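# Push cart through self-closing door into yellow bay

## Task

Move the utility cart through the self-closing door into the other room and leave it in the yellow-taped bay so that all four wheels sit inside the tape, none touching it. The copy paper case must rest in the cart's top tray with no part overhanging its edges. Before finishing, wait until the door has swung shut. One or both robots may be used, and no robot may fall over or be left leaning; either of those means failure.

## Robot and tools

Robots: two identical Hello Robot Stretch 4 units, r1 and r2. Each has an omni-wheel base, a lift that rides up a mast, and one telescoping arm that reaches forward, ending in a wrist (yaw, pitch, roll) and a two-finger gripper. The robot stands about 1.6 m tall, and its base rim is within 0.23 m of the base origin. Loose objects may occasionally get a brief shove from outside.

Frames: the base frame sits on the floor under the base centre, with x forward, y left, z up, in metres. hand_pose, a point between the open fingertips, is reported in it and may be slightly wrong. The odometry frame is where the base frame was when the scene began; base_odometry counts wheel turns only, so slip looks like travel. Heading is in radians, left positive, -3.142 to 3.142. Each robot reports in its own frames, so only images, lidar_m and wrist_depth_mm show where the robots are relative to each other.

move: one action. Arguments are r1 and r2 (each robot's own part; a robot left out gets nothing new), cameras (list of names such as r1_head_camera, r1_head_left_camera, r1_head_right_camera, r1_wrist_camera and the r2 equivalents, or "all"; omitted means all, [] means none) and blocking, which must always be false. The call returns in about half a second while motion continues. A robot's part holds base, joints or both, optionally speeds, pace, contact_limits; or end_of_arm alone.
- base: an offset from where the base last reported itself, in the base frame. translate_m: metres forward (+) or back, -2 to 2. strafe_m: metres left (+) or right, -2 to 2. rotate_rad: radians counter-clockwise (+) seen from above, -3.2 to 3.2. Only translate_m and strafe_m may be combined (straight diagonal, no turning).
- joints: absolute targets by name. lift_m 0 to 1.2; arm_m 0 to 0.55; wrist_yaw_rad -1.134 to 4.276 (0 ahead, + left, 3.14 stowed backward); wrist_pitch_rad -1.117 to 4.259 (0 level, 1.57 pointing down); wrist_roll_rad -1.117 to 4.259 (+ clockwise seen from behind); gripper_m -0.038 to 0.141, the fingertip gap in metres. Done tolerances: 0.004 for lift, arm and gripper, 0.02 rad for the wrist. Joint targets past range are clipped and reported; other out-of-range values get the call refused; unknown keys make it invalid.
- pace: "slow", "default", "fast", "max". Base tops 0.1/0.3/0.4/0.6 m/s and 1/2/3/4 rad/s; lift 0.15/0.3/0.4/0.5 m/s; arm 0.1/0.4/0.6/0.7 m/s; wrist 1.82 rad/s always. A lift above 0.2 m lowers base speed (to 0.3 m/s, 1 rad/s at 1.2 m). speeds gives per-joint top speeds instead (not gripper).
- contact_limits: 0 to 1 (default 0.5) for arm_m, lift_m, translate_m, strafe_m, rotate_rad, only next its own command. A base limit persists until an action names base again. Arm stops only after a firm push even at 0.
- end_of_arm: "enable_torque" revives wrist or gripper motors that shut off.
A new move replaces only the targets it names; other motions keep running. Moves end with time_out after 14 s.

wait(seconds 0 to 10, cameras): lets time pass, returns full state and images; returns early when a commanded robot comes to rest. wait(0) shows an "earlier move" line. stop: brakes every running motion and re-holds slack wheels; always runs. zoom_image(camera, region [x0,y0,x1,y1] pixels, at most 504 by 504) enlarges part of the latest image. finished_scene(scene): ends the scene for good, give the current scene number (here 2); only call it once the cart is parked, paper inside and door closed.

Result lines: a "move" line gives each moved robot done or its worst status. base_status and joint_status: moving, done, off_target (resting short, maybe still pushing), contact_stop (held back, now slack), time_out (target dropped), limit_stop_at_own_body, limit_stop_at_tilt (lean over 6 degrees; lift, arm, wheels slack), torque_fault. The first result showing an unrequested stop, or a refused call, cancels the rest of that reply's move, wait and finished_scene calls. "as last shown" marks a robot whose state is repeated unchanged. on_its_own lists what a robot did uncommanded (holding, slack, off). lidar_m: 12 distances in metres, 30-degree sectors, first straight ahead then counter-clockwise (4th left, 7th behind, 10th right); "-" means nothing seen or closer than 0.25 m; glass and thin legs may be missed. wrist_depth_mm: 7x7 grid of depths, 100 to 2000 mm, from top left. base_tilt in degrees (forward, right), a few degrees of bias. turned_by_wheels vs turned_by_imu differing by over 0.1 rad across a move hints at a hit or slip. motor_effort in percent (peak in brackets); servo_current in mA for wrist and gripper.

Gripping: command gripper_m below the object's width; rising gripper current shows a firm hold. Too tight with the fingers boxed in can cause torque_fault.

Cautions: never let the robots press on each other; once touching, further base travel presses hard. Two robots drift apart up to about 3 cm per metre, so a shared load can tip one. Avoid turning, driving or braking with over 1 kg held and arm_m above 0.2, especially fast. Keep lift contact limit at least 0.15 for 1 kg, 0.3 for 2 kg. Self-collision risk: gripper over the base with the lift low, wrist tilted up while rolled, yaw plus pitch below about -1.1, or a stowed wrist tilting. Slack lifts sag and slack wheels roll. Avoid drops, slams, hard hits and releasing moving parts. Thinking time lets the simulation run on.

Each tool is called as name(argument=value, ...) on one line, values as JSON.

## Session

move(blocking=false)

Scene clock: 2433.47 s.
r1.base_odometry: x=-2.282 y=+0.279 heading=+1.496
r1.turned_by_wheels: +0.000
r1.turned_by_imu: +0.000
r1.base_tilt: forward=-1.6 right=+1.3
r1.lidar_m: 0.62 1.07 2.16 2.42 4.22 1.37 3.04 2.57 1.15 0.65 0.53 0.52
r1.base_status: done
r1.joint_positions: lift_m=+0.660 arm_m=+0.200 wrist_yaw_rad=-0.783 wrist_pitch_rad=+0.002 wrist_roll_rad=+0.000 gripper_m=-0.029
r1.joint_status: all done
r1.measured_speeds: translate_m=+0.000 strafe_m=+0.000 rotate_rad=+0.000 lift_m=+0.000 arm_m=+0.000 wrist_yaw_rad=+0.000 wrist_pitch_rad=+0.000 wrist_roll_rad=+0.000
r1.motor_effort: lift_m=+23(23) arm_m=+4(4) wheel_0=+5(24) wheel_1=+1(4) wheel_2=+0(6)
r1.servo_current: wrist_yaw_rad=59(65) wrist_pitch_rad=39(52) wrist_roll_rad=52(65) gripper_m=72(228)
r1.hand_pose: x=+0.5138 y=-0.2653 z=+0.8372 quat_wxyz=(+0.924, +0.000, +0.001, -0.381) (m; r1's base frame)
r1.wrist_depth_mm: 234 221 236 236 236 236 236 / 222 223 236 236 237 237 237 / 223 223 236 237 237 237 237 / 236 223 237 237 237 237 238 / 236 224 238 174 238 239 239 / 237 224 238 181 239 240 239 / 237 224 239 173 239 240 241
r2.base_odometry: x=-1.432 y=-0.321 heading=-2.622
r2.turned_by_wheels: +0.000
r2.turned_by_imu: +0.000
r2.base_tilt: forward=-0.7 right=+0.1
r2.lidar_m: 0.42 2.81 2.41 2.42 2.86 2.75 2.76 2.62 2.26 2.28 2.64 0.40
r2.base_status: not commanded
r2.joint_positions: lift_m=+0.688 arm_m=+0.000 wrist_yaw_rad=+0.000 wrist_pitch_rad=+0.002 wrist_roll_rad=+1.568 gripper_m=-0.035
r2.joint_status: not commanded
r2.measured_speeds: translate_m=+0.000 strafe_m=+0.000 rotate_rad=+0.000 lift_m=+0.000 arm_m=+0.000 wrist_yaw_rad=+0.000 wrist_pitch_rad=+0.000 wrist_roll_rad=+0.000
r2.motor_effort: lift_m=+18(18) arm_m=-3(4) wheel_0=-9(10) wheel_1=-6(7) wheel_2=+7(8)
r2.servo_current: wrist_yaw_rad=46(59) wrist_pitch_rad=39(52) wrist_roll_rad=39(59) gripper_m=91(104)
r2.contact_limits: lift_m 0.2; translate_m 0.6
r2.hand_pose: x=+0.4593 y=-0.0875 z=+0.8655 quat_wxyz=(+0.708, +0.706, +0.001, -0.001) (m; r2's base frame)
r2.wrist_depth_mm: - - - 138 193 - - / - 402 399 144 200 - - / - 430 424 150 209 - - / - - 462 156 217 - - / - - 500 163 228 768 - / - - 183 168 181 1576 517 / - - - 112 247 1756 1229
pictures: r1_head_camera, r1_head_left_camera, r1_head_right_camera, r1_wrist_camera, r2_head_camera, r2_head_left_camera, r2_head_right_camera, r2_wrist_camera
Images, in order (width x height): r1_head_camera 420x560, r1_head_left_camera 420x672, r1_head_right_camera 420x672, r1_wrist_camera 616x392, r2_head_camera 420x560, r2_head_left_camera 420x672, r2_head_right_camera 420x672, r2_wrist_camera 616x392.

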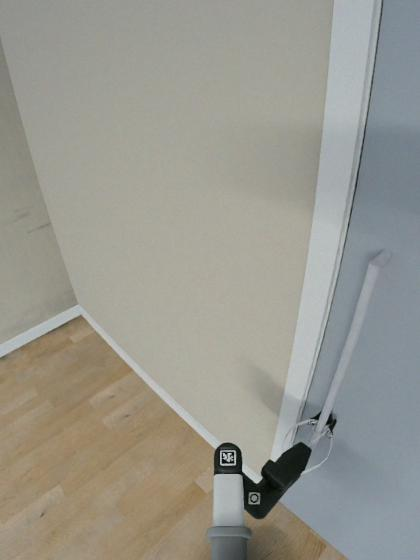

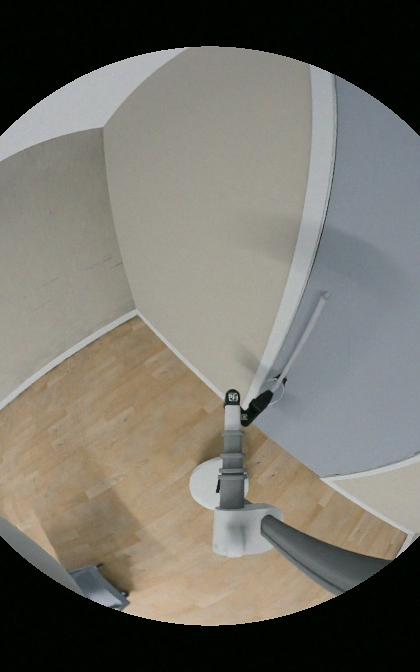

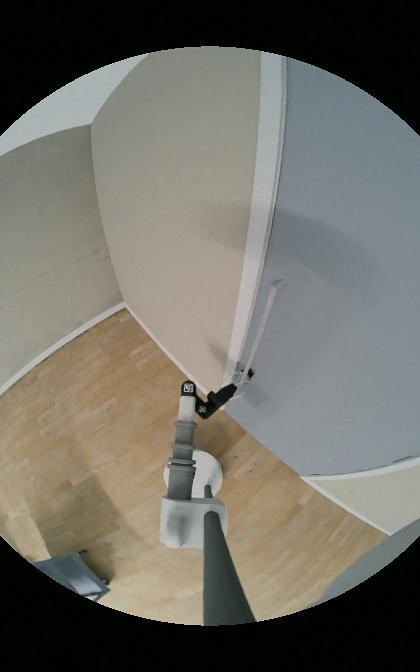

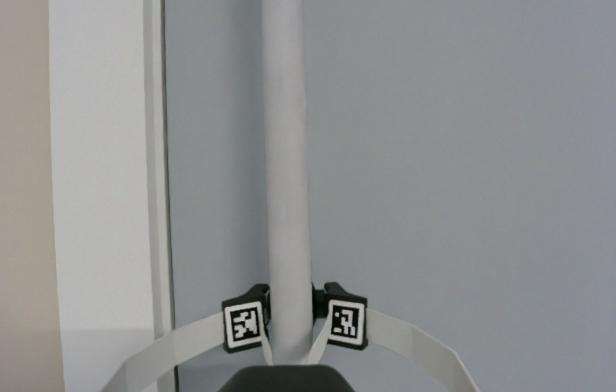

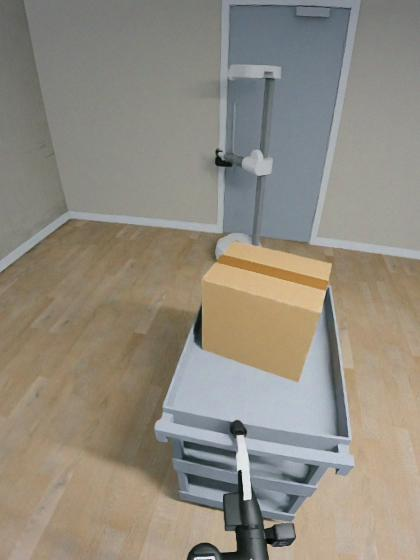

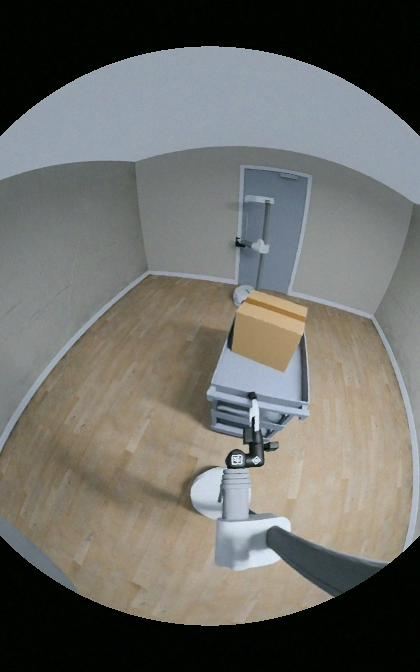

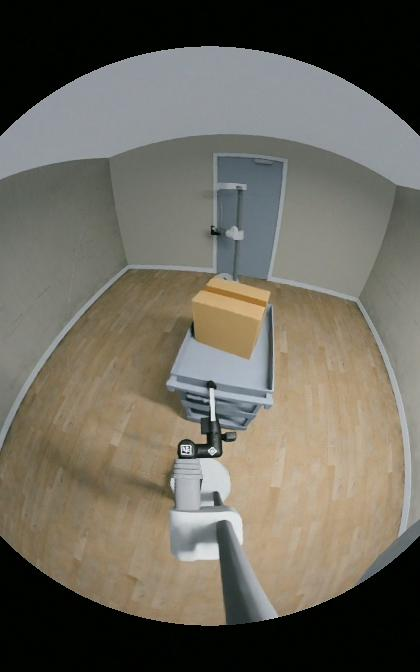

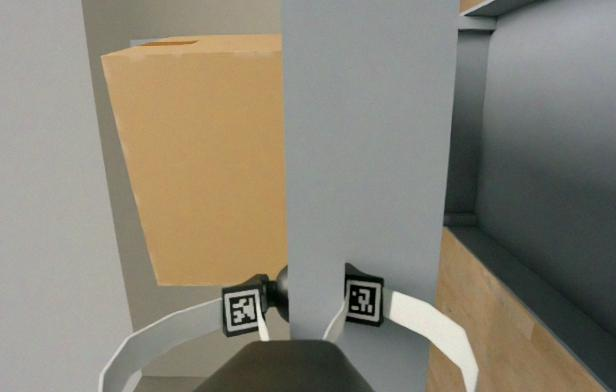

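zoom_image(camera="r2_head_camera", region=[140, 180, 380, 560])

zoom_image(camera="r1_head_camera", region=[200, 180, 420, 560])

zoom_image(camera="r2_head_left_camera", region=[130, 140, 420, 480])

Scaled by 1.326 from the camera's 420x560 image, which has a finer 1200x1600 frame.

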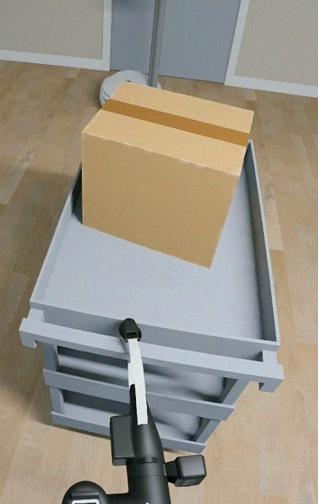

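Scaled by 1.326 from the camera's 420x560 image, which has a finer 600x800 frame.

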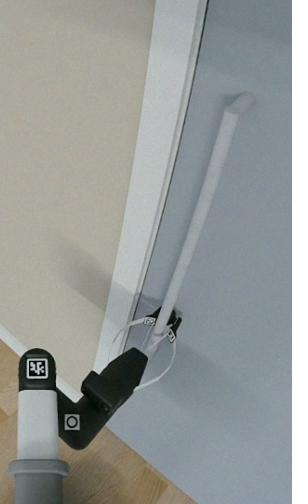

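Scaled by 1.482 from the camera's 420x672 image, which has a finer 600x960 frame.

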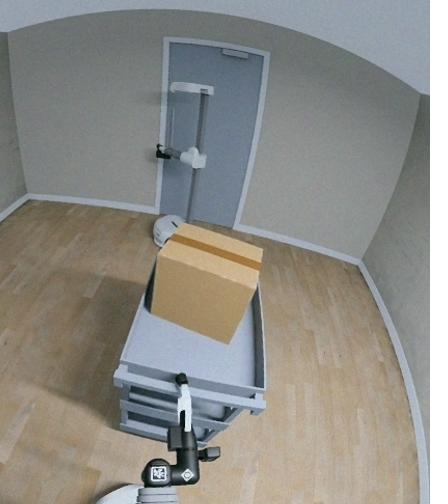

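zoom_image(camera="r2_wrist_camera", region=[180, 180, 480, 392])

zoom_image(camera="r2_head_camera", region=[140, 390, 370, 560])

zoom_image(camera="r1_wrist_camera", region=[180, 180, 480, 392])

Scaled by 1.680.

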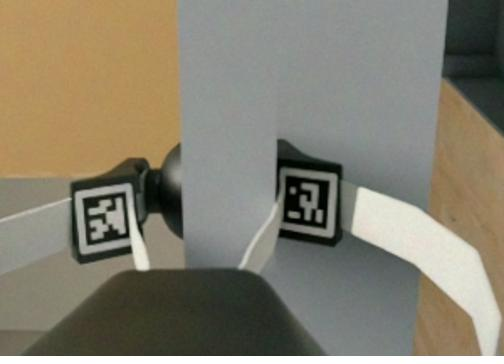

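Scaled by 2.191 from the camera's 420x560 image, which has a finer 1200x1600 frame.

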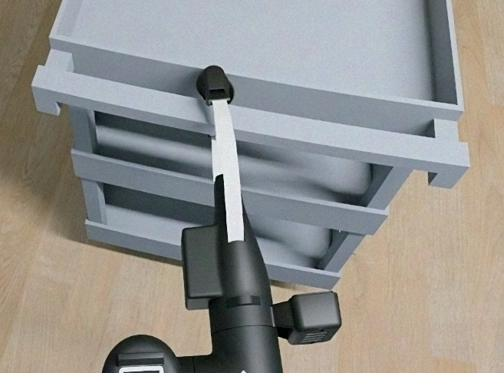

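Scaled by 1.680.

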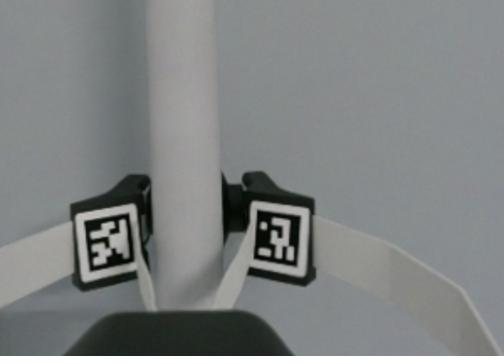

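move(blocking=false, r1={"base": {"translate_m": -0.1592, "strafe_m": 0.0534}, "joints": {"wrist_yaw_rad": -0.608}, "pace": "slow", "speeds": {"wrist_yaw_rad": 0.1}, "contact_limits": {"translate_m": 0.6, "strafe_m": 0.6}}, cameras=["r1_wrist_camera"])

wait(seconds=3, cameras=["r1_wrist_camera", "r1_head_camera"])

r1: "contact_limits": translate_m and strafe_m are given together and make one move, which takes one limit: state it under one of them only
Scene clock: 2591.60 s.
r1.base_odometry: x=-2.282 y=+0.279 heading=+1.496
r1.turned_by_wheels: +0.000
r1.turned_by_imu: +0.000
r1.base_tilt: forward=-1.6 right=+1.3
r1.lidar_m: 0.63 1.06 2.14 2.45 4.25 1.37 3.08 2.60 1.17 0.61 0.54 0.49
r1.base_status: done
r1.joint_positions: lift_m=+0.660 arm_m=+0.200 wrist_yaw_rad=-0.783 wrist_pitch_rad=+0.002 wrist_roll_rad=+0.000 gripper_m=-0.029
r1.joint_status: all done
r1.measured_speeds: translate_m=+0.000 strafe_m=+0.000 rotate_rad=+0.000 lift_m=+0.000 arm_m=+0.000 wrist_yaw_rad=+0.000 wrist_pitch_rad=+0.000 wrist_roll_rad=+0.000
r1.motor_effort: lift_m=+23(23) arm_m=+4(4) wheel_0=+4(24) wheel_1=+1(4) wheel_2=+0(6)
r1.servo_current: wrist_yaw_rad=52(65) wrist_pitch_rad=39(52) wrist_roll_rad=65(65) gripper_m=78(228)
r1.hand_pose: x=+0.5138 y=-0.2653 z=+0.8372 quat_wxyz=(+0.924, +0.000, +0.001, -0.381) (m; r1's base frame)
r1.wrist_depth_mm: 234 222 236 236 236 236 237 / 222 222 236 236 236 237 237 / 223 222 237 237 237 237 238 / 236 223 237 237 238 238 239 / 236 224 239 174 238 238 238 / 237 224 238 181 239 239 239 / 237 224 239 172 240 240 241
r2.base_odometry: x=-1.432 y=-0.321 heading=-2.622
r2.turned_by_wheels: +0.000
r2.turned_by_imu: +0.000
r2.base_tilt: forward=-0.7 right=+0.1
r2.lidar_m: 0.42 2.81 2.42 2.41 2.83 2.75 2.75 2.64 2.28 2.26 2.67 0.38
r2.base_status: not commanded
r2.joint_positions: lift_m=+0.688 arm_m=+0.000 wrist_yaw_rad=+0.000 wrist_pitch_rad=+0.002 wrist_roll_rad=+1.568 gripper_m=-0.035
r2.joint_status: not commanded
r2.measured_speeds: translate_m=+0.000 strafe_m=+0.000 rotate_rad=+0.000 lift_m=+0.000 arm_m=+0.000 wrist_yaw_rad=+0.000 wrist_pitch_rad=+0.000 wrist_roll_rad=+0.000
r2.motor_effort: lift_m=+17(18) arm_m=-3(4) wheel_0=-10(10) wheel_1=-6(7) wheel_2=+7(8)
r2.servo_current: wrist_yaw_rad=46(59) wrist_pitch_rad=46(52) wrist_roll_rad=39(59) gripper_m=98(104)
r2.contact_limits: lift_m 0.2; translate_m 0.6
r2.hand_pose: x=+0.4593 y=-0.0875 z=+0.8655 quat_wxyz=(+0.708, +0.706, +0.001, -0.001) (m; r2's base frame)
r2.wrist_depth_mm: - - - 138 192 - - / - 402 397 144 200 - - / - 433 427 149 209 - - / - - 462 156 217 - - / - - 500 162 228 768 - / - - 183 168 181 1576 512 / - - - 112 247 1756 1229
pictures: none

not run: a call was refused earlier in this reply.

move(blocking=false, r1={"base": {"translate_m": -0.1592, "strafe_m": 0.0534}, "joints": {"wrist_yaw_rad": -0.608}, "pace": "slow", "speeds": {"wrist_yaw_rad": 0.1}, "contact_limits": {"translate_m": 0.6}}, cameras=[])

wait(seconds=3, cameras=["r1_wrist_camera", "r1_head_camera"])

Scene clock: 2595.30 s.
move: r1 moving
r1.base_odometry: x=-2.287 y=+0.267 heading=+1.495
r1.turned_by_wheels: -0.001
r1.turned_by_imu: -0.001
r1.base_tilt: forward=-1.6 right=+1.3
r1.lidar_m: 0.63 1.13 2.16 2.48 4.26 1.34 3.05 2.57 1.20 0.65 0.54 0.51
r1.base_status: translate_m moving; strafe_m moving
r1.joint_positions: lift_m=+0.660 arm_m=+0.200 wrist_yaw_rad=-0.744 wrist_pitch_rad=+0.002 wrist_roll_rad=+0.000 gripper_m=-0.029
r1.joint_status: wrist_yaw_rad moving
r1.measured_speeds: translate_m=-0.048 strafe_m=+0.014 rotate_rad=-0.009 lift_m=+0.000 arm_m=+0.000 wrist_yaw_rad=+0.100 wrist_pitch_rad=+0.000 wrist_roll_rad=+0.000
r1.motor_effort: lift_m=+23(23) arm_m=+3(4) wheel_0=-11(11) wheel_1=-2(5) wheel_2=+5(6)
r1.servo_current: wrist_yaw_rad=39(78) wrist_pitch_rad=39(46) wrist_roll_rad=46(59) gripper_m=72(78)
r1.contact_limits: translate_m 0.6
r1.hand_pose: x=+0.5239 y=-0.2596 z=+0.8372 quat_wxyz=(+0.932, +0.000, +0.001, -0.363) (m; r1's base frame)
r1.wrist_depth_mm: 243 230 243 176 241 240 240 / 244 231 244 243 242 241 240 / 246 231 245 243 243 242 241 / 247 232 245 244 243 243 242 / 247 232 246 181 244 244 242 / 248 233 247 181 244 243 243 / 248 233 247 180 246 245 243
r2.base_odometry: x=-1.432 y=-0.321 heading=-2.622
r2.turned_by_wheels: +0.000
r2.turned_by_imu: +0.000
r2.base_tilt: forward=-0.6 right=+0.0
r2.lidar_m: 0.40 2.78 2.41 2.42 2.82 2.74 2.77 2.64 2.28 2.27 2.69 0.37
r2.base_status: not commanded
r2.joint_positions: lift_m=+0.688 arm_m=+0.000 wrist_yaw_rad=+0.000 wrist_pitch_rad=+0.002 wrist_roll_rad=+1.568 gripper_m=-0.035
r2.joint_status: not commanded
r2.measured_speeds: translate_m=+0.000 strafe_m=+0.000 rotate_rad=+0.000 lift_m=+0.000 arm_m=+0.000 wrist_yaw_rad=+0.000 wrist_pitch_rad=+0.000 wrist_roll_rad=+0.000
r2.motor_effort: lift_m=+17(18) arm_m=-3(4) wheel_0=-10(10) wheel_1=-6(6) wheel_2=+7(7)
r2.servo_current: wrist_yaw_rad=46(59) wrist_pitch_rad=39(46) wrist_roll_rad=46(52) gripper_m=91(98)
r2.contact_limits: lift_m 0.2; translate_m 0.6
r2.hand_pose: x=+0.4593 y=-0.0875 z=+0.8655 quat_wxyz=(+0.708, +0.706, +0.001, -0.001) (m; r2's base frame)
r2.wrist_depth_mm: - - - 138 193 - - / - 402 397 144 200 - - / - 433 427 150 208 - - / - - 462 156 217 - - / - - 500 163 228 759 - / - - 183 169 181 1618 512 / - - - 112 247 1808 1255
pictures: none
No camera images: "cameras" was empty.

Scene clock: 2597.70 s.
earlier move: r1 done
r1.base_odometry: x=-2.347 y=+0.125 heading=+1.495
r1.turned_by_wheels: +0.001
r1.turned_by_imu: -0.018
r1.base_tilt: forward=-1.5 right=+1.3
r1.lidar_m: 0.79 1.34 2.18 2.50 4.23 1.21 2.98 2.47 1.49 0.79 0.60 0.56
r1.base_status: done
r1.joint_positions: lift_m=+0.660 arm_m=+0.200 wrist_yaw_rad=-0.599 wrist_pitch_rad=+0.002 wrist_roll_rad=+0.000 gripper_m=-0.029
r1.joint_status: all done
r1.measured_speeds: translate_m=+0.000 strafe_m=+0.000 rotate_rad=+0.000 lift_m=+0.000 arm_m=+0.000 wrist_yaw_rad=+0.000 wrist_pitch_rad=+0.000 wrist_roll_rad=+0.000
r1.motor_effort: lift_m=+23(23) arm_m=-4(5) wheel_0=-11(29) wheel_1=-4(13) wheel_2=+9(10)
r1.servo_current: wrist_yaw_rad=65(85) wrist_pitch_rad=46(52) wrist_roll_rad=52(65) gripper_m=65(85)
r1.contact_limits: translate_m 0.6
r1.hand_pose: x=+0.5598 y=-0.2348 z=+0.8372 quat_wxyz=(+0.955, +0.000, +0.001, -0.295) (m; r1's base frame)
r1.wrist_depth_mm: - - 243 242 242 241 241 / - - 246 244 243 241 241 / - - 246 244 243 242 241 / - - 246 244 244 243 243 / - 402 246 245 245 243 243 / - - 247 182 245 244 244 / - 137 248 180 246 245 244
r2.base_odometry: x=-1.432 y=-0.321 heading=-2.622
r2.turned_by_wheels: +0.000
r2.turned_by_imu: +0.000
r2.base_tilt: forward=-0.7 right=+0.1
r2.lidar_m: 0.40 2.79 2.42 2.42 2.84 2.76 2.74 2.65 2.28 2.26 2.66 0.39
r2.base_status: not commanded
r2.joint_positions: lift_m=+0.688 arm_m=+0.000 wrist_yaw_rad=+0.000 wrist_pitch_rad=+0.002 wrist_roll_rad=+1.568 gripper_m=-0.035
r2.joint_status: not commanded
r2.measured_speeds: translate_m=+0.000 strafe_m=+0.000 rotate_rad=+0.000 lift_m=+0.000 arm_m=+0.000 wrist_yaw_rad=+0.000 wrist_pitch_rad=+0.000 wrist_roll_rad=+0.000
r2.motor_effort: lift_m=+17(18) arm_m=-3(4) wheel_0=-9(10) wheel_1=-6(7) wheel_2=+7(7)
r2.servo_current: wrist_yaw_rad=46(59) wrist_pitch_rad=39(46) wrist_roll_rad=39(65) gripper_m=91(98)
r2.contact_limits: lift_m 0.2; translate_m 0.6
r2.hand_pose: x=+0.4593 y=-0.0875 z=+0.8655 quat_wxyz=(+0.708, +0.706, +0.001, -0.001) (m; r2's base frame)
r2.wrist_depth_mm: - - - 138 193 - - / - 399 394 144 200 - - / - 433 427 150 209 - - / - - 459 156 217 - - / - - 504 163 228 768 - / - - 183 169 181 1537 517 / - - - 112 246 1808 1229
wait: 2.40 of 3 s (r1 has come to rest)
pictures: r1_head_camera, r1_wrist_camera
Images, in order (width x height): r1_head_camera 420x560, r1_wrist_camera 616x392.

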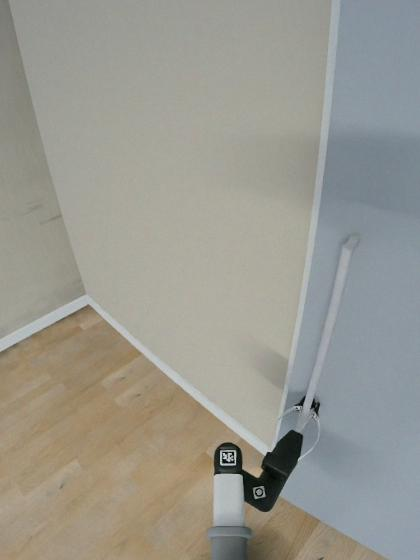

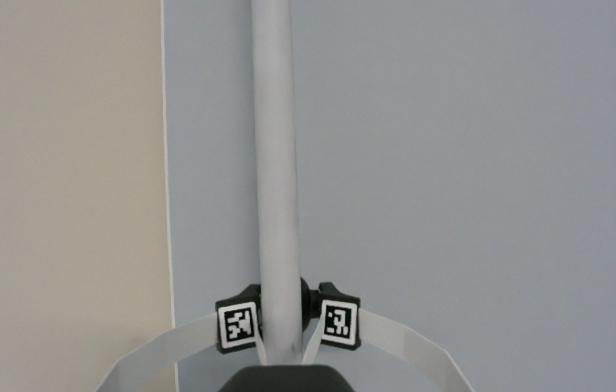

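move(blocking=false, r1={"base": {"translate_m": -0.2499, "strafe_m": 0.0265}, "joints": {"wrist_yaw_rad": -0.347, "gripper_m": -0.038}, "pace": "slow", "speeds": {"wrist_yaw_rad": 0.1}, "contact_limits": {"translate_m": 0.6}}, cameras=[])

wait(seconds=4, cameras=["r1_wrist_camera", "r1_head_camera"])

Scene clock: 2611.57 s.
move: r1 moving
r1.base_odometry: x=-2.349 y=+0.113 heading=+1.494
r1.turned_by_wheels: -0.001
r1.turned_by_imu: -0.001
r1.base_tilt: forward=-1.5 right=+1.3
r1.lidar_m: 0.58 1.39 2.20 2.51 4.23 1.20 3.01 2.51 1.56 0.81 0.59 0.57
r1.base_status: translate_m moving; strafe_m moving
r1.joint_positions: lift_m=+0.660 arm_m=+0.200 wrist_yaw_rad=-0.558 wrist_pitch_rad=+0.002 wrist_roll_rad=+0.000 gripper_m=-0.036
r1.joint_status: wrist_yaw_rad moving; gripper_m moving
r1.measured_speeds: translate_m=-0.049 strafe_m=+0.005 rotate_rad=-0.002 lift_m=+0.000 arm_m=+0.000 wrist_yaw_rad=+0.100 wrist_pitch_rad=+0.000 wrist_roll_rad=+0.000
r1.motor_effort: lift_m=+23(23) arm_m=-4(5) wheel_0=-17(18) wheel_1=-5(9) wheel_2=+11(14)
r1.servo_current: wrist_yaw_rad=65(78) wrist_pitch_rad=39(46) wrist_roll_rad=52(65) gripper_m=117(156)
r1.contact_limits: translate_m 0.6
r1.hand_pose: x=+0.5692 y=-0.2269 z=+0.8372 quat_wxyz=(+0.961, +0.000, +0.001, -0.276) (m; r1's base frame)
r1.wrist_depth_mm: - - 244 240 240 237 236 / - - 244 242 239 237 236 / - - 245 241 240 238 236 / - - 247 242 241 239 238 / - - 247 243 241 240 237 / - - 246 182 241 240 239 / - 137 248 178 242 240 239
r2.base_odometry: x=-1.432 y=-0.321 heading=-2.622
r2.turned_by_wheels: +0.000
r2.turned_by_imu: +0.000
r2.base_tilt: forward=-0.7 right=+0.1
r2.lidar_m: 0.42 2.79 2.44 2.41 2.82 2.74 2.74 2.65 2.27 2.26 2.67 0.39
r2.base_status: not commanded
r2.joint_positions: lift_m=+0.688 arm_m=+0.000 wrist_yaw_rad=+0.000 wrist_pitch_rad=+0.002 wrist_roll_rad=+1.568 gripper_m=-0.035
r2.joint_status: not commanded
r2.measured_speeds: translate_m=+0.000 strafe_m=+0.000 rotate_rad=+0.000 lift_m=+0.000 arm_m=+0.000 wrist_yaw_rad=+0.000 wrist_pitch_rad=+0.000 wrist_roll_rad=+0.000
r2.motor_effort: lift_m=+17(18) arm_m=-4(4) wheel_0=-9(10) wheel_1=-6(6) wheel_2=+7(7)
r2.servo_current: wrist_yaw_rad=52(52) wrist_pitch_rad=39(39) wrist_roll_rad=52(59) gripper_m=98(98)
r2.contact_limits: lift_m 0.2; translate_m 0.6
r2.hand_pose: x=+0.4593 y=-0.0875 z=+0.8655 quat_wxyz=(+0.708, +0.706, +0.001, -0.001) (m; r2's base frame)
r2.wrist_depth_mm: - - - 138 193 - - / - 404 399 144 200 - - / - 430 424 150 208 - - / - - 462 156 216 - - / - - 496 163 226 759 - / - - 183 169 181 1537 512 / - - - 112 248 1808 1255
pictures: none
No camera images: "cameras" was empty.

Scene clock: 2614.87 s.
earlier move: r1 done
r1.base_odometry: x=-2.392 y=-0.122 heading=+1.496
r1.turned_by_wheels: +0.002
r1.turned_by_imu: +0.003
r1.base_tilt: forward=-1.5 right=+1.3
r1.lidar_m: 0.55 1.73 2.37 2.70 0.99 1.01 2.82 2.37 1.94 1.04 0.71 0.63
r1.base_status: done
r1.joint_positions: lift_m=+0.660 arm_m=+0.200 wrist_yaw_rad=-0.335 wrist_pitch_rad=+0.002 wrist_roll_rad=+0.000 gripper_m=-0.037
r1.joint_status: all done
r1.measured_speeds: translate_m=+0.000 strafe_m=+0.000 rotate_rad=+0.000 lift_m=+0.000 arm_m=+0.000 wrist_yaw_rad=+0.000 wrist_pitch_rad=+0.000 wrist_roll_rad=+0.000
r1.motor_effort: lift_m=+23(23) arm_m=-5(5) wheel_0=-1(18) wheel_1=-1(9) wheel_2=+16(18)
r1.servo_current: wrist_yaw_rad=72(91) wrist_pitch_rad=52(52) wrist_roll_rad=52(65) gripper_m=98(156)
r1.contact_limits: translate_m 0.6
r1.hand_pose: x=+0.6146 y=-0.1774 z=+0.8372 quat_wxyz=(+0.986, +0.000, +0.001, -0.167) (m; r1's base frame)
r1.wrist_depth_mm: - - 243 240 239 238 236 / - - 244 242 239 237 236 / - - 245 241 240 239 237 / - - 245 243 241 239 237 / - - 245 243 241 239 237 / - - 181 183 242 239 239 / - 143 247 181 243 241 239
r2.base_odometry: x=-1.432 y=-0.321 heading=-2.622
r2.turned_by_wheels: +0.000
r2.turned_by_imu: +0.000
r2.base_tilt: forward=-0.7 right=+0.1
r2.lidar_m: 0.41 2.81 2.41 2.42 2.86 2.76 2.75 2.65 2.28 2.27 2.68 0.40
r2.base_status: not commanded
r2.joint_positions: lift_m=+0.688 arm_m=+0.000 wrist_yaw_rad=+0.000 wrist_pitch_rad=+0.002 wrist_roll_rad=+1.568 gripper_m=-0.035
r2.joint_status: not commanded
r2.measured_speeds: translate_m=+0.000 strafe_m=+0.000 rotate_rad=+0.000 lift_m=+0.000 arm_m=+0.000 wrist_yaw_rad=+0.000 wrist_pitch_rad=+0.000 wrist_roll_rad=+0.000
r2.motor_effort: lift_m=+17(18) arm_m=-3(4) wheel_0=-10(10) wheel_1=-6(7) wheel_2=+7(8)
r2.servo_current: wrist_yaw_rad=39(65) wrist_pitch_rad=46(46) wrist_roll_rad=39(59) gripper_m=91(104)
r2.contact_limits: lift_m 0.2; translate_m 0.6
r2.hand_pose: x=+0.4593 y=-0.0875 z=+0.8655 quat_wxyz=(+0.708, +0.706, +0.001, -0.001) (m; r2's base frame)
r2.wrist_depth_mm: - - - 138 193 - - / - 402 399 144 201 - - / - 433 427 150 208 - - / - - 459 156 217 - - / - - 504 163 228 759 - / - - 183 169 181 1576 512 / - - - 112 247 1863 1229
wait: 3.30 of 4 s (r1 has come to rest)
pictures: r1_head_camera, r1_wrist_camera
Images, in order (width x height): r1_head_camera 420x560, r1_wrist_camera 616x392.

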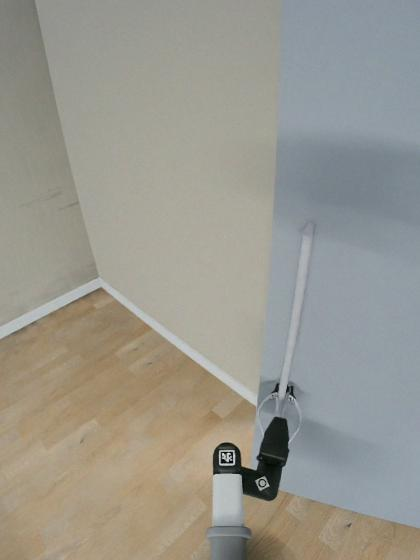

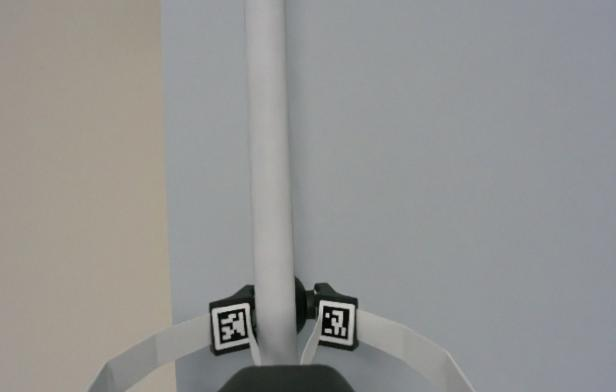

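move(blocking=false, r1={"base": {"translate_m": -0.2743, "strafe_m": -0.0287}, "joints": {"wrist_yaw_rad": -0.069}, "pace": "slow", "speeds": {"wrist_yaw_rad": 0.1}, "contact_limits": {"translate_m": 0.6}}, cameras=[])

wait(seconds=4, cameras=["r1_wrist_camera"])

Scene clock: 2645.37 s.
move: r1 moving
r1.base_odometry: x=-2.392 y=-0.134 heading=+1.496
r1.turned_by_wheels: +0.000
r1.turned_by_imu: +0.000
r1.base_tilt: forward=-1.6 right=+1.3
r1.lidar_m: 0.57 1.74 2.38 2.69 1.00 1.01 2.83 2.38 1.94 1.06 0.69 0.61
r1.base_status: translate_m moving; strafe_m moving
r1.joint_positions: lift_m=+0.660 arm_m=+0.200 wrist_yaw_rad=-0.295 wrist_pitch_rad=+0.002 wrist_roll_rad=+0.000 gripper_m=-0.037
r1.joint_status: wrist_yaw_rad moving
r1.measured_speeds: translate_m=-0.049 strafe_m=-0.006 rotate_rad=-0.001 lift_m=+0.000 arm_m=+0.000 wrist_yaw_rad=+0.097 wrist_pitch_rad=+0.000 wrist_roll_rad=+0.000
r1.motor_effort: lift_m=+23(23) arm_m=-5(5) wheel_0=-6(6) wheel_1=-7(7) wheel_2=+17(20)
r1.servo_current: wrist_yaw_rad=72(91) wrist_pitch_rad=33(52) wrist_roll_rad=46(59) gripper_m=98(104)
r1.contact_limits: translate_m 0.6
r1.hand_pose: x=+0.6216 y=-0.1674 z=+0.8372 quat_wxyz=(+0.989, +0.000, +0.001, -0.147) (m; r1's base frame)
r1.wrist_depth_mm: - - 244 240 238 236 233 / - - 246 241 238 235 233 / - - 245 242 239 236 234 / - - 247 241 239 237 234 / - - 247 242 239 237 235 / - - 246 183 239 237 236 / - - 247 178 242 237 236
r2.base_odometry: x=-1.432 y=-0.321 heading=-2.622
r2.turned_by_wheels: +0.000
r2.turned_by_imu: +0.000
r2.base_tilt: forward=-0.7 right=+0.0
r2.lidar_m: 0.40 2.82 2.42 2.43 2.83 2.74 2.75 2.63 2.26 2.28 2.66 0.39
r2.base_status: not commanded
r2.joint_positions: lift_m=+0.688 arm_m=+0.000 wrist_yaw_rad=+0.000 wrist_pitch_rad=+0.002 wrist_roll_rad=+1.568 gripper_m=-0.035
r2.joint_status: not commanded
r2.measured_speeds: translate_m=+0.000 strafe_m=+0.000 rotate_rad=+0.000 lift_m=+0.000 arm_m=+0.000 wrist_yaw_rad=+0.000 wrist_pitch_rad=+0.000 wrist_roll_rad=+0.000
r2.motor_effort: lift_m=+17(18) arm_m=-3(4) wheel_0=-10(10) wheel_1=-6(6) wheel_2=+7(7)
r2.servo_current: wrist_yaw_rad=46(52) wrist_pitch_rad=46(46) wrist_roll_rad=39(59) gripper_m=98(98)
r2.contact_limits: lift_m 0.2; translate_m 0.6
r2.hand_pose: x=+0.4593 y=-0.0875 z=+0.8655 quat_wxyz=(+0.708, +0.706, +0.001, -0.001) (m; r2's base frame)
r2.wrist_depth_mm: - - - 138 192 - - / - 404 399 144 200 - - / - 433 427 150 208 - - / - - 462 156 217 - - / - - 504 162 228 759 - / - - 183 168 182 1576 512 / - - - 112 247 1808 1255
pictures: none
No camera images: "cameras" was empty.

Scene clock: 2648.90 s.
earlier move: r1 done
r1.base_odometry: x=-2.384 y=-0.397 heading=+1.497
r1.turned_by_wheels: +0.000
r1.turned_by_imu: +0.002
r1.base_tilt: forward=-1.6 right=+1.2
r1.lidar_m: 0.59 2.11 2.56 2.93 0.84 0.84 2.58 2.16 2.15 1.29 0.87 0.69
r1.base_status: done
r1.joint_positions: lift_m=+0.660 arm_m=+0.200 wrist_yaw_rad=-0.061 wrist_pitch_rad=+0.002 wrist_roll_rad=+0.000 gripper_m=-0.037
r1.joint_status: all done
r1.measured_speeds: translate_m=+0.000 strafe_m=+0.000 rotate_rad=+0.000 lift_m=+0.000 arm_m=+0.000 wrist_yaw_rad=+0.000 wrist_pitch_rad=+0.000 wrist_roll_rad=+0.000
r1.motor_effort: lift_m=+23(23) arm_m=-5(5) wheel_0=-1(9) wheel_1=-3(9) wheel_2=+13(20)
r1.servo_current: wrist_yaw_rad=72(98) wrist_pitch_rad=46(52) wrist_roll_rad=65(72) gripper_m=91(104)
r1.contact_limits: translate_m 0.6
r1.hand_pose: x=+0.6535 y=-0.1050 z=+0.8372 quat_wxyz=(+1.000, +0.000, +0.001, -0.031) (m; r1's base frame)
r1.wrist_depth_mm: - - 243 241 240 238 238 / - - 244 241 241 239 238 / - - 244 242 241 240 239 / - - 244 243 243 242 240 / - - 245 243 243 241 240 / - - 246 183 243 243 241 / - 147 245 179 245 243 243
r2.base_odometry: x=-1.432 y=-0.321 heading=-2.622
r2.turned_by_wheels: +0.000
r2.turned_by_imu: +0.000
r2.base_tilt: forward=-0.6 right=+0.1
r2.lidar_m: 0.40 2.80 2.42 2.41 2.82 2.75 2.74 2.65 2.26 2.28 2.64 0.38
r2.base_status: not commanded
r2.joint_positions: lift_m=+0.688 arm_m=+0.000 wrist_yaw_rad=+0.000 wrist_pitch_rad=+0.002 wrist_roll_rad=+1.568 gripper_m=-0.035
r2.joint_status: not commanded
r2.measured_speeds: translate_m=+0.000 strafe_m=+0.000 rotate_rad=+0.000 lift_m=+0.000 arm_m=+0.000 wrist_yaw_rad=+0.000 wrist_pitch_rad=+0.000 wrist_roll_rad=+0.000
r2.motor_effort: lift_m=+17(18) arm_m=-3(4) wheel_0=-9(10) wheel_1=-6(7) wheel_2=+7(7)
r2.servo_current: wrist_yaw_rad=39(59) wrist_pitch_rad=46(52) wrist_roll_rad=39(59) gripper_m=98(104)
r2.contact_limits: lift_m 0.2; translate_m 0.6
r2.hand_pose: x=+0.4593 y=-0.0875 z=+0.8655 quat_wxyz=(+0.708, +0.706, +0.001, -0.001) (m; r2's base frame)
r2.wrist_depth_mm: - - - 138 192 - - / - 402 397 144 200 - - / - 433 427 150 208 - - / - - 459 156 217 - - / - - 500 162 227 759 - / - - 183 169 181 1499 517 / - - - 112 247 1808 1205
wait: 3.53 of 4 s (r1 has come to rest)
pictures: r1_wrist_camera
Images, in order (width x height): r1_wrist_camera 616x392.

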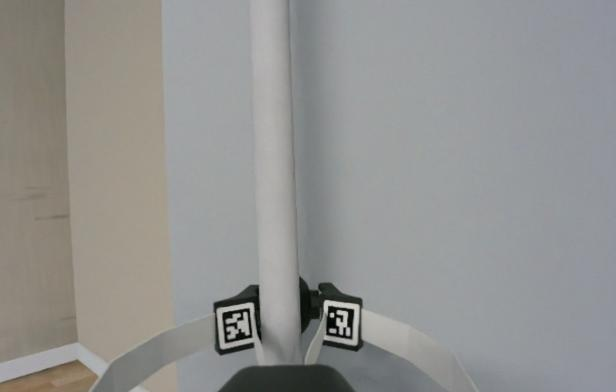

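move(blocking=false, r1={"base": {"translate_m": -0.2367, "strafe_m": -0.0984}, "joints": {"wrist_yaw_rad": 0.175}, "pace": "slow", "speeds": {"wrist_yaw_rad": 0.1}, "contact_limits": {"translate_m": 0.6}}, cameras=[])

wait(seconds=4, cameras=["r1_wrist_camera", "r1_head_camera"])

Scene clock: 2665.47 s.
move: r1 moving
r1.base_odometry: x=-2.380 y=-0.410 heading=+1.497
r1.turned_by_wheels: +0.000
r1.turned_by_imu: +0.000
r1.base_tilt: forward=-1.5 right=+1.3
r1.lidar_m: 0.60 2.08 2.54 2.95 0.81 0.82 2.54 2.14 2.15 1.28 0.87 0.68
r1.base_status: translate_m moving; strafe_m moving
r1.joint_positions: lift_m=+0.660 arm_m=+0.200 wrist_yaw_rad=-0.020 wrist_pitch_rad=+0.002 wrist_roll_rad=+0.000 gripper_m=-0.037
r1.joint_status: wrist_yaw_rad moving
r1.measured_speeds: translate_m=-0.049 strafe_m=-0.020 rotate_rad=-0.002 lift_m=+0.000 arm_m=+0.000 wrist_yaw_rad=+0.100 wrist_pitch_rad=+0.000 wrist_roll_rad=+0.000
r1.motor_effort: lift_m=+23(23) arm_m=-5(5) wheel_0=-7(7) wheel_1=-5(10) wheel_2=+16(18)
r1.servo_current: wrist_yaw_rad=59(72) wrist_pitch_rad=39(52) wrist_roll_rad=52(72) gripper_m=91(104)
r1.contact_limits: translate_m 0.6
r1.hand_pose: x=+0.6576 y=-0.0932 z=+0.8372 quat_wxyz=(+1.000, +0.000, +0.001, -0.010) (m; r1's base frame)
r1.wrist_depth_mm: - - 245 240 239 236 235 / - - 245 242 240 237 235 / - - 245 242 240 238 236 / - - 247 242 241 238 236 / - - 247 242 242 240 237 / - - 209 181 241 239 238 / - 151 248 178 242 240 239
r2.base_odometry: x=-1.432 y=-0.321 heading=-2.622
r2.turned_by_wheels: +0.000
r2.turned_by_imu: +0.000
r2.base_tilt: forward=-0.7 right=+0.1
r2.lidar_m: 0.41 2.78 2.43 2.42 2.83 2.74 2.76 2.61 2.27 2.28 2.65 0.39
r2.base_status: not commanded
r2.joint_positions: lift_m=+0.688 arm_m=+0.000 wrist_yaw_rad=+0.000 wrist_pitch_rad=+0.002 wrist_roll_rad=+1.568 gripper_m=-0.035
r2.joint_status: not commanded
r2.measured_speeds: translate_m=+0.000 strafe_m=+0.000 rotate_rad=+0.000 lift_m=+0.000 arm_m=+0.000 wrist_yaw_rad=+0.000 wrist_pitch_rad=+0.000 wrist_roll_rad=+0.000
r2.motor_effort: lift_m=+17(18) arm_m=-4(4) wheel_0=-9(10) wheel_1=-6(6) wheel_2=+7(7)
r2.servo_current: wrist_yaw_rad=46(59) wrist_pitch_rad=46(46) wrist_roll_rad=46(59) gripper_m=91(98)
r2.contact_limits: lift_m 0.2; translate_m 0.6
r2.hand_pose: x=+0.4593 y=-0.0875 z=+0.8655 quat_wxyz=(+0.708, +0.706, +0.001, -0.001) (m; r2's base frame)
r2.wrist_depth_mm: - - - 138 192 - - / - 402 399 144 200 - - / - 430 424 150 208 - - / - - 462 156 216 - - / - - 500 163 227 750 - / - - 183 169 181 1537 508 / - - - 112 247 1808 1229
pictures: none
No camera images: "cameras" was empty.

Scene clock: 2668.73 s.
earlier move: r1 done
r1.base_odometry: x=-2.303 y=-0.640 heading=+1.498
r1.turned_by_wheels: +0.001
r1.turned_by_imu: +0.003
r1.base_tilt: forward=-1.6 right=+1.3
r1.lidar_m: 0.59 2.31 2.79 0.87 0.75 4.11 2.30 1.92 1.95 1.39 1.17 0.71
r1.base_status: done
r1.joint_positions: lift_m=+0.660 arm_m=+0.200 wrist_yaw_rad=+0.183 wrist_pitch_rad=+0.002 wrist_roll_rad=+0.000 gripper_m=-0.037
r1.joint_status: all done
r1.measured_speeds: translate_m=+0.000 strafe_m=+0.000 rotate_rad=+0.000 lift_m=+0.000 arm_m=+0.000 wrist_yaw_rad=+0.000 wrist_pitch_rad=+0.000 wrist_roll_rad=+0.000
r1.motor_effort: lift_m=+23(23) arm_m=-6(6) wheel_0=+5(7) wheel_1=-1(10) wheel_2=+14(18)
r1.servo_current: wrist_yaw_rad=72(72) wrist_pitch_rad=46(52) wrist_roll_rad=52(72) gripper_m=91(104)
r1.contact_limits: translate_m 0.6
r1.hand_pose: x=+0.6705 y=-0.0334 z=+0.8372 quat_wxyz=(+0.996, +0.000, +0.001, +0.091) (m; r1's base frame)
r1.wrist_depth_mm: - - 242 242 241 241 240 / - - 243 241 242 241 241 / - - 243 243 243 242 242 / - - 244 243 243 243 243 / - - 245 243 243 242 243 / - - 183 181 243 244 244 / - 1921 246 179 245 244 244
r2.base_odometry: x=-1.432 y=-0.321 heading=-2.622
r2.turned_by_wheels: +0.000
r2.turned_by_imu: +0.000
r2.base_tilt: forward=-0.7 right=+0.1
r2.lidar_m: 0.41 2.82 2.39 2.42 2.85 2.73 2.74 2.61 2.27 2.27 2.65 0.38
r2.base_status: not commanded
r2.joint_positions: lift_m=+0.688 arm_m=+0.000 wrist_yaw_rad=+0.000 wrist_pitch_rad=+0.002 wrist_roll_rad=+1.568 gripper_m=-0.035
r2.joint_status: not commanded
r2.measured_speeds: translate_m=+0.000 strafe_m=+0.000 rotate_rad=+0.000 lift_m=+0.000 arm_m=+0.000 wrist_yaw_rad=+0.000 wrist_pitch_rad=+0.000 wrist_roll_rad=+0.000
r2.motor_effort: lift_m=+17(18) arm_m=-3(4) wheel_0=-10(10) wheel_1=-6(7) wheel_2=+7(7)
r2.servo_current: wrist_yaw_rad=46(59) wrist_pitch_rad=46(52) wrist_roll_rad=39(59) gripper_m=91(98)
r2.contact_limits: lift_m 0.2; translate_m 0.6
r2.hand_pose: x=+0.4593 y=-0.0875 z=+0.8655 quat_wxyz=(+0.708, +0.706, +0.001, -0.001) (m; r2's base frame)
r2.wrist_depth_mm: - - - 138 191 - - / - 402 399 144 200 - - / - 430 424 150 210 - - / - - 455 156 216 - - / - - 504 163 227 759 - / - - 184 168 181 1576 512 / - - - 112 247 1863 1255
wait: 3.27 of 4 s (r1 has come to rest)
pictures: r1_head_camera, r1_wrist_camera
Images, in order (width x height): r1_head_camera 420x560, r1_wrist_camera 616x392.

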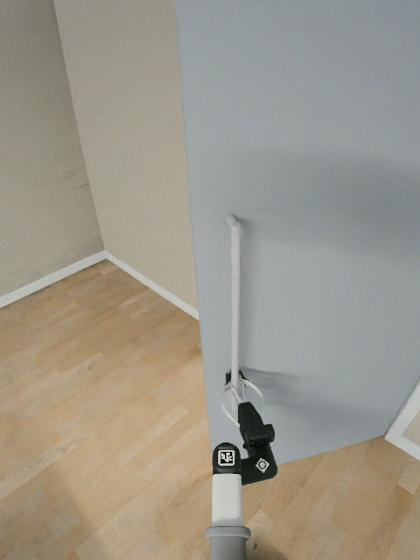

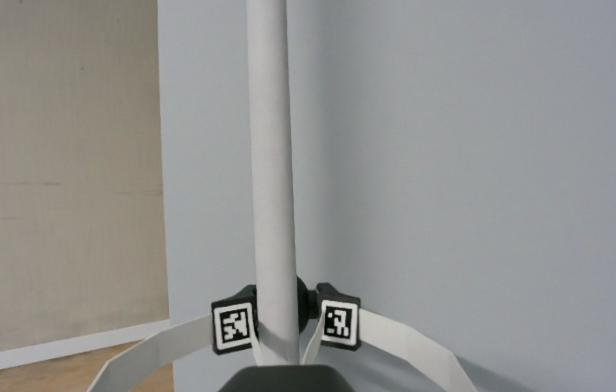

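move(blocking=false, r1={"base": {"translate_m": -0.2024, "strafe_m": -0.162}, "joints": {"wrist_yaw_rad": 0.437}, "pace": "slow", "speeds": {"wrist_yaw_rad": 0.1}, "contact_limits": {"translate_m": 0.6}}, cameras=[])

wait(seconds=4, cameras=["r1_wrist_camera", "r1_head_camera", "r2_head_camera"])

Scene clock: 2678.93 s.
move: r1 moving
r1.base_odometry: x=-2.296 y=-0.651 heading=+1.500
r1.turned_by_wheels: +0.001
r1.turned_by_imu: +0.001
r1.base_tilt: forward=-1.5 right=+1.3
r1.lidar_m: 0.60 2.31 2.82 0.87 0.74 4.13 2.25 1.91 1.90 1.40 1.14 0.76
r1.base_status: translate_m moving; strafe_m moving
r1.joint_positions: lift_m=+0.660 arm_m=+0.200 wrist_yaw_rad=+0.224 wrist_pitch_rad=+0.002 wrist_roll_rad=+0.000 gripper_m=-0.037
r1.joint_status: wrist_yaw_rad moving
r1.measured_speeds: translate_m=-0.041 strafe_m=-0.033 rotate_rad=+0.000 lift_m=+0.000 arm_m=+0.000 wrist_yaw_rad=+0.101 wrist_pitch_rad=+0.000 wrist_roll_rad=+0.000
r1.motor_effort: lift_m=+23(23) arm_m=-5(6) wheel_0=+7(10) wheel_1=-7(8) wheel_2=+18(19)
r1.servo_current: wrist_yaw_rad=46(78) wrist_pitch_rad=46(46) wrist_roll_rad=46(59) gripper_m=85(98)
r1.contact_limits: translate_m 0.6
r1.hand_pose: x=+0.6717 y=-0.0212 z=+0.8372 quat_wxyz=(+0.994, +0.000, +0.001, +0.112) (m; r1's base frame)
r1.wrist_depth_mm: - - 244 240 239 238 236 / - - 244 242 241 238 237 / - - 244 242 241 239 238 / - - 246 243 242 239 239 / - - 245 243 242 240 239 / - - 246 185 242 241 239 / - 1921 247 178 243 241 239
r2.base_odometry: x=-1.432 y=-0.321 heading=-2.622
r2.turned_by_wheels: +0.000
r2.turned_by_imu: +0.000
r2.base_tilt: forward=-0.6 right=+0.1
r2.lidar_m: 0.41 2.82 2.43 2.43 2.81 2.73 2.73 2.65 2.27 2.29 2.70 0.40
r2.base_status: not commanded
r2.joint_positions: lift_m=+0.688 arm_m=+0.000 wrist_yaw_rad=+0.000 wrist_pitch_rad=+0.002 wrist_roll_rad=+1.568 gripper_m=-0.035
r2.joint_status: not commanded
r2.measured_speeds: translate_m=+0.000 strafe_m=+0.000 rotate_rad=+0.000 lift_m=+0.000 arm_m=+0.000 wrist_yaw_rad=+0.000 wrist_pitch_rad=+0.000 wrist_roll_rad=+0.000
r2.motor_effort: lift_m=+17(18) arm_m=-3(4) wheel_0=-10(10) wheel_1=-6(6) wheel_2=+7(7)
r2.servo_current: wrist_yaw_rad=46(59) wrist_pitch_rad=46(46) wrist_roll_rad=46(65) gripper_m=98(98)
r2.contact_limits: lift_m 0.2; translate_m 0.6
r2.hand_pose: x=+0.4593 y=-0.0875 z=+0.8655 quat_wxyz=(+0.708, +0.706, +0.001, -0.001) (m; r2's base frame)
r2.wrist_depth_mm: - - - 138 192 - - / - 399 397 144 201 - - / - 430 427 150 209 - - / - - 459 156 217 - - / - - 496 163 227 759 - / - - 183 169 181 1576 517 / - - - 112 247 1808 1229
pictures: none
No camera images: "cameras" was empty.

Scene clock: 2682.23 s.
earlier move: r1 done
r1.base_odometry: x=-2.156 y=-0.853 heading=+1.501
r1.turned_by_wheels: +0.001
r1.turned_by_imu: +0.003
r1.base_tilt: forward=-1.6 right=+1.2
r1.lidar_m: 0.60 2.35 3.04 0.82 0.82 3.47 2.02 1.68 1.65 1.40 1.18 0.84
r1.base_status: done
r1.joint_positions: lift_m=+0.660 arm_m=+0.200 wrist_yaw_rad=+0.446 wrist_pitch_rad=+0.002 wrist_roll_rad=+0.000 gripper_m=-0.037
r1.joint_status: all done
r1.measured_speeds: translate_m=+0.000 strafe_m=+0.000 rotate_rad=+0.000 lift_m=+0.000 arm_m=+0.000 wrist_yaw_rad=+0.000 wrist_pitch_rad=+0.000 wrist_roll_rad=+0.000
r1.motor_effort: lift_m=+23(23) arm_m=-5(6) wheel_0=+17(17) wheel_1=+0(9) wheel_2=+15(19)
r1.servo_current: wrist_yaw_rad=59(98) wrist_pitch_rad=33(52) wrist_roll_rad=52(72) gripper_m=91(98)
r1.contact_limits: translate_m 0.6
r1.hand_pose: x=+0.6689 y=+0.0456 z=+0.8372 quat_wxyz=(+0.975, +0.000, +0.001, +0.221) (m; r1's base frame)
r1.wrist_depth_mm: - - 243 240 239 239 239 / - - 243 241 240 239 238 / - - 243 242 241 241 240 / - - 243 243 242 241 240 / - - 244 243 242 242 241 / - - 182 186 243 242 241 / - 151 246 180 243 243 242
r2.base_odometry: x=-1.432 y=-0.321 heading=-2.622
r2.turned_by_wheels: +0.000
r2.turned_by_imu: +0.000
r2.base_tilt: forward=-0.7 right=+0.1
r2.lidar_m: 0.41 2.79 2.42 2.42 2.84 2.75 2.77 2.63 2.27 2.28 2.68 0.38
r2.base_status: not commanded
r2.joint_positions: lift_m=+0.688 arm_m=+0.000 wrist_yaw_rad=+0.000 wrist_pitch_rad=+0.002 wrist_roll_rad=+1.568 gripper_m=-0.035
r2.joint_status: not commanded
r2.measured_speeds: translate_m=+0.000 strafe_m=+0.000 rotate_rad=+0.000 lift_m=+0.000 arm_m=+0.000 wrist_yaw_rad=+0.000 wrist_pitch_rad=+0.000 wrist_roll_rad=+0.000
r2.motor_effort: lift_m=+17(18) arm_m=-3(4) wheel_0=-9(10) wheel_1=-6(7) wheel_2=+7(7)
r2.servo_current: wrist_yaw_rad=59(65) wrist_pitch_rad=39(46) wrist_roll_rad=46(65) gripper_m=85(104)
r2.contact_limits: lift_m 0.2; translate_m 0.6
r2.hand_pose: x=+0.4593 y=-0.0875 z=+0.8655 quat_wxyz=(+0.708, +0.706, +0.001, -0.001) (m; r2's base frame)
r2.wrist_depth_mm: - - - 138 193 - - / - 397 397 143 200 - - / - 433 427 149 208 - - / - - 459 156 217 - - / - - 500 163 228 759 - / - - 183 169 181 1618 512 / - - - 112 247 1808 1255
wait: 3.30 of 4 s (r1 has come to rest)
pictures: r1_head_camera, r1_wrist_camera, r2_head_camera
Images, in order (width x height): r1_head_camera 420x560, r1_wrist_camera 616x392, r2_head_camera 420x560.

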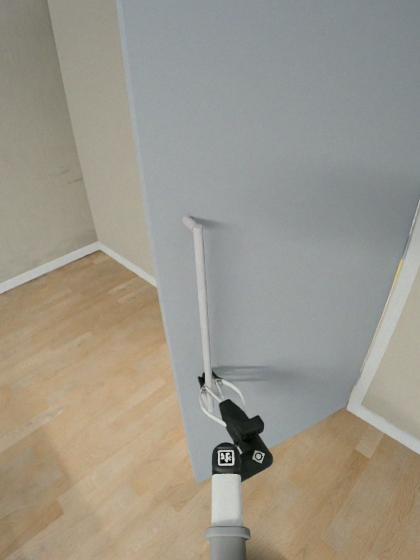

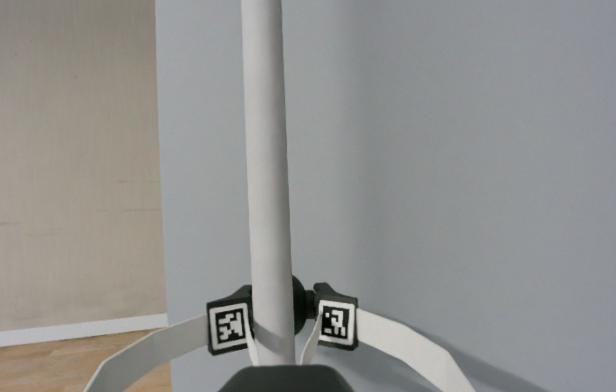

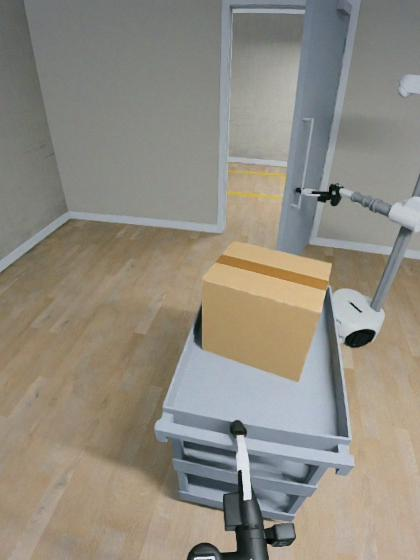

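move(blocking=false, r1={"base": {"translate_m": -0.1818, "strafe_m": -0.2181}, "joints": {"wrist_yaw_rad": 0.7}, "pace": "slow", "speeds": {"wrist_yaw_rad": 0.1}, "contact_limits": {"translate_m": 0.6}}, cameras=[])

wait(seconds=4.5, cameras=["r1_wrist_camera"])

Scene clock: 2712.83 s.
move: r1 moving
r1.base_odometry: x=-2.147 y=-0.862 heading=+1.503
r1.turned_by_wheels: +0.002
r1.turned_by_imu: +0.002
r1.base_tilt: forward=-1.5 right=+1.2
r1.lidar_m: 0.60 2.36 3.06 0.84 0.83 3.47 1.93 1.68 1.67 1.43 1.20 0.86
r1.base_status: translate_m moving; strafe_m moving
r1.joint_positions: lift_m=+0.660 arm_m=+0.200 wrist_yaw_rad=+0.486 wrist_pitch_rad=+0.002 wrist_roll_rad=+0.000 gripper_m=-0.037
r1.joint_status: wrist_yaw_rad moving
r1.measured_speeds: translate_m=-0.031 strafe_m=-0.038 rotate_rad=-0.002 lift_m=+0.000 arm_m=+0.000 wrist_yaw_rad=+0.096 wrist_pitch_rad=+0.000 wrist_roll_rad=+0.000
r1.motor_effort: lift_m=+23(23) arm_m=-5(5) wheel_0=+13(17) wheel_1=-4(5) wheel_2=+15(19)
r1.servo_current: wrist_yaw_rad=46(72) wrist_pitch_rad=46(46) wrist_roll_rad=52(72) gripper_m=85(91)
r1.contact_limits: translate_m 0.6
r1.hand_pose: x=+0.6669 y=+0.0575 z=+0.8372 quat_wxyz=(+0.971, +0.000, +0.001, +0.241) (m; r1's base frame)
r1.wrist_depth_mm: - - 243 240 240 237 236 / - - 245 241 239 237 236 / - - 245 241 240 237 236 / - - 246 242 240 239 236 / - - 246 242 241 238 237 / - - 246 182 242 240 238 / - 1921 248 178 242 239 238
r2.base_odometry: x=-1.432 y=-0.321 heading=-2.622
r2.turned_by_wheels: +0.000
r2.turned_by_imu: +0.000
r2.base_tilt: forward=-0.6 right=+0.0
r2.lidar_m: 0.40 2.80 2.41 2.42 2.87 2.75 2.72 2.66 2.27 2.28 2.67 0.40
r2.base_status: not commanded
r2.joint_positions: lift_m=+0.688 arm_m=+0.000 wrist_yaw_rad=+0.000 wrist_pitch_rad=+0.002 wrist_roll_rad=+1.568 gripper_m=-0.035
r2.joint_status: not commanded
r2.measured_speeds: translate_m=+0.000 strafe_m=+0.000 rotate_rad=+0.000 lift_m=+0.000 arm_m=+0.000 wrist_yaw_rad=+0.000 wrist_pitch_rad=+0.000 wrist_roll_rad=+0.000
r2.motor_effort: lift_m=+17(18) arm_m=-3(4) wheel_0=-10(10) wheel_1=-6(7) wheel_2=+7(7)
r2.servo_current: wrist_yaw_rad=65(65) wrist_pitch_rad=46(52) wrist_roll_rad=39(52) gripper_m=98(98)
r2.contact_limits: lift_m 0.2; translate_m 0.6
r2.hand_pose: x=+0.4593 y=-0.0875 z=+0.8655 quat_wxyz=(+0.708, +0.706, +0.001, -0.001) (m; r2's base frame)
r2.wrist_depth_mm: - - - 138 192 - - / - 397 397 143 200 - - / - 430 427 149 208 - - / - - 459 156 217 - - / - - 496 163 228 759 - / - - 183 169 181 1537 512 / - - - 112 246 1808 1281
pictures: none
No camera images: "cameras" was empty.

Scene clock: 2716.43 s.
earlier move: r1 done
r1.base_odometry: x=-1.951 y=-1.049 heading=+1.502
r1.turned_by_wheels: +0.000
r1.turned_by_imu: +0.002
r1.base_tilt: forward=-1.6 right=+1.3
r1.lidar_m: 0.60 0.61 3.33 1.01 1.30 2.90 1.64 1.38 1.40 1.42 1.18 1.08
r1.base_status: done
r1.joint_positions: lift_m=+0.660 arm_m=+0.200 wrist_yaw_rad=+0.704 wrist_pitch_rad=+0.002 wrist_roll_rad=+0.000 gripper_m=-0.037
r1.joint_status: all done
r1.measured_speeds: translate_m=+0.000 strafe_m=+0.000 rotate_rad=+0.000 lift_m=+0.000 arm_m=+0.000 wrist_yaw_rad=+0.000 wrist_pitch_rad=+0.000 wrist_roll_rad=+0.000
r1.motor_effort: lift_m=+23(23) arm_m=-5(6) wheel_0=+11(17) wheel_1=-1(9) wheel_2=+11(19)
r1.servo_current: wrist_yaw_rad=59(85) wrist_pitch_rad=46(52) wrist_roll_rad=46(72) gripper_m=91(98)
r1.contact_limits: translate_m 0.6
r1.hand_pose: x=+0.6474 y=+0.1201 z=+0.8372 quat_wxyz=(+0.939, +0.000, +0.001, +0.345) (m; r1's base frame)
r1.wrist_depth_mm: - - 240 242 244 246 248 / - - 241 243 245 246 248 / - - 241 245 245 246 249 / - - 242 243 246 247 248 / - - 243 244 246 249 250 / - - 242 182 247 249 250 / - 1921 243 178 247 250 250
r2.base_odometry: x=-1.432 y=-0.321 heading=-2.622
r2.turned_by_wheels: +0.000
r2.turned_by_imu: +0.001
r2.base_tilt: forward=-0.7 right=+0.1
r2.lidar_m: 0.39 2.79 2.41 2.42 2.86 2.74 2.73 2.62 2.27 2.26 1.84 0.40
r2.base_status: not commanded
r2.joint_positions: lift_m=+0.688 arm_m=+0.000 wrist_yaw_rad=+0.000 wrist_pitch_rad=+0.002 wrist_roll_rad=+1.568 gripper_m=-0.035
r2.joint_status: not commanded
r2.measured_speeds: translate_m=+0.000 strafe_m=+0.000 rotate_rad=+0.000 lift_m=+0.000 arm_m=+0.000 wrist_yaw_rad=+0.000 wrist_pitch_rad=+0.000 wrist_roll_rad=+0.000
r2.motor_effort: lift_m=+18(18) arm_m=-3(4) wheel_0=-9(10) wheel_1=-6(7) wheel_2=+7(7)
r2.servo_current: wrist_yaw_rad=46(65) wrist_pitch_rad=39(52) wrist_roll_rad=52(59) gripper_m=91(98)
r2.contact_limits: lift_m 0.2; translate_m 0.6
r2.hand_pose: x=+0.4593 y=-0.0875 z=+0.8655 quat_wxyz=(+0.708, +0.706, +0.001, -0.001) (m; r2's base frame)
r2.wrist_depth_mm: - - - 138 193 - - / - 402 397 143 200 - - / - 433 427 150 208 - - / - - 459 156 217 - - / - - 500 163 227 750 - / - - 183 169 181 1537 512 / - - - 112 247 1808 1229
wait: 3.60 of 4.5 s (r1 has come to rest)
pictures: r1_wrist_camera
Images, in order (width x height): r1_wrist_camera 616x392.

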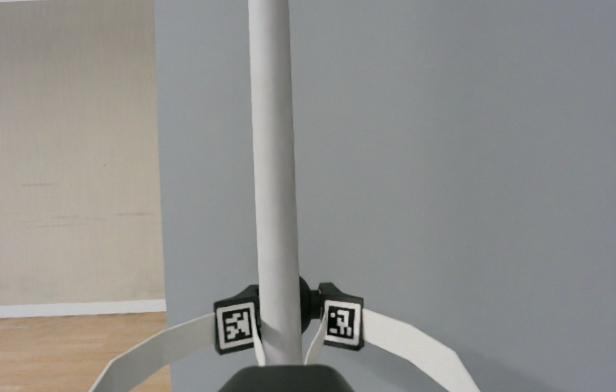

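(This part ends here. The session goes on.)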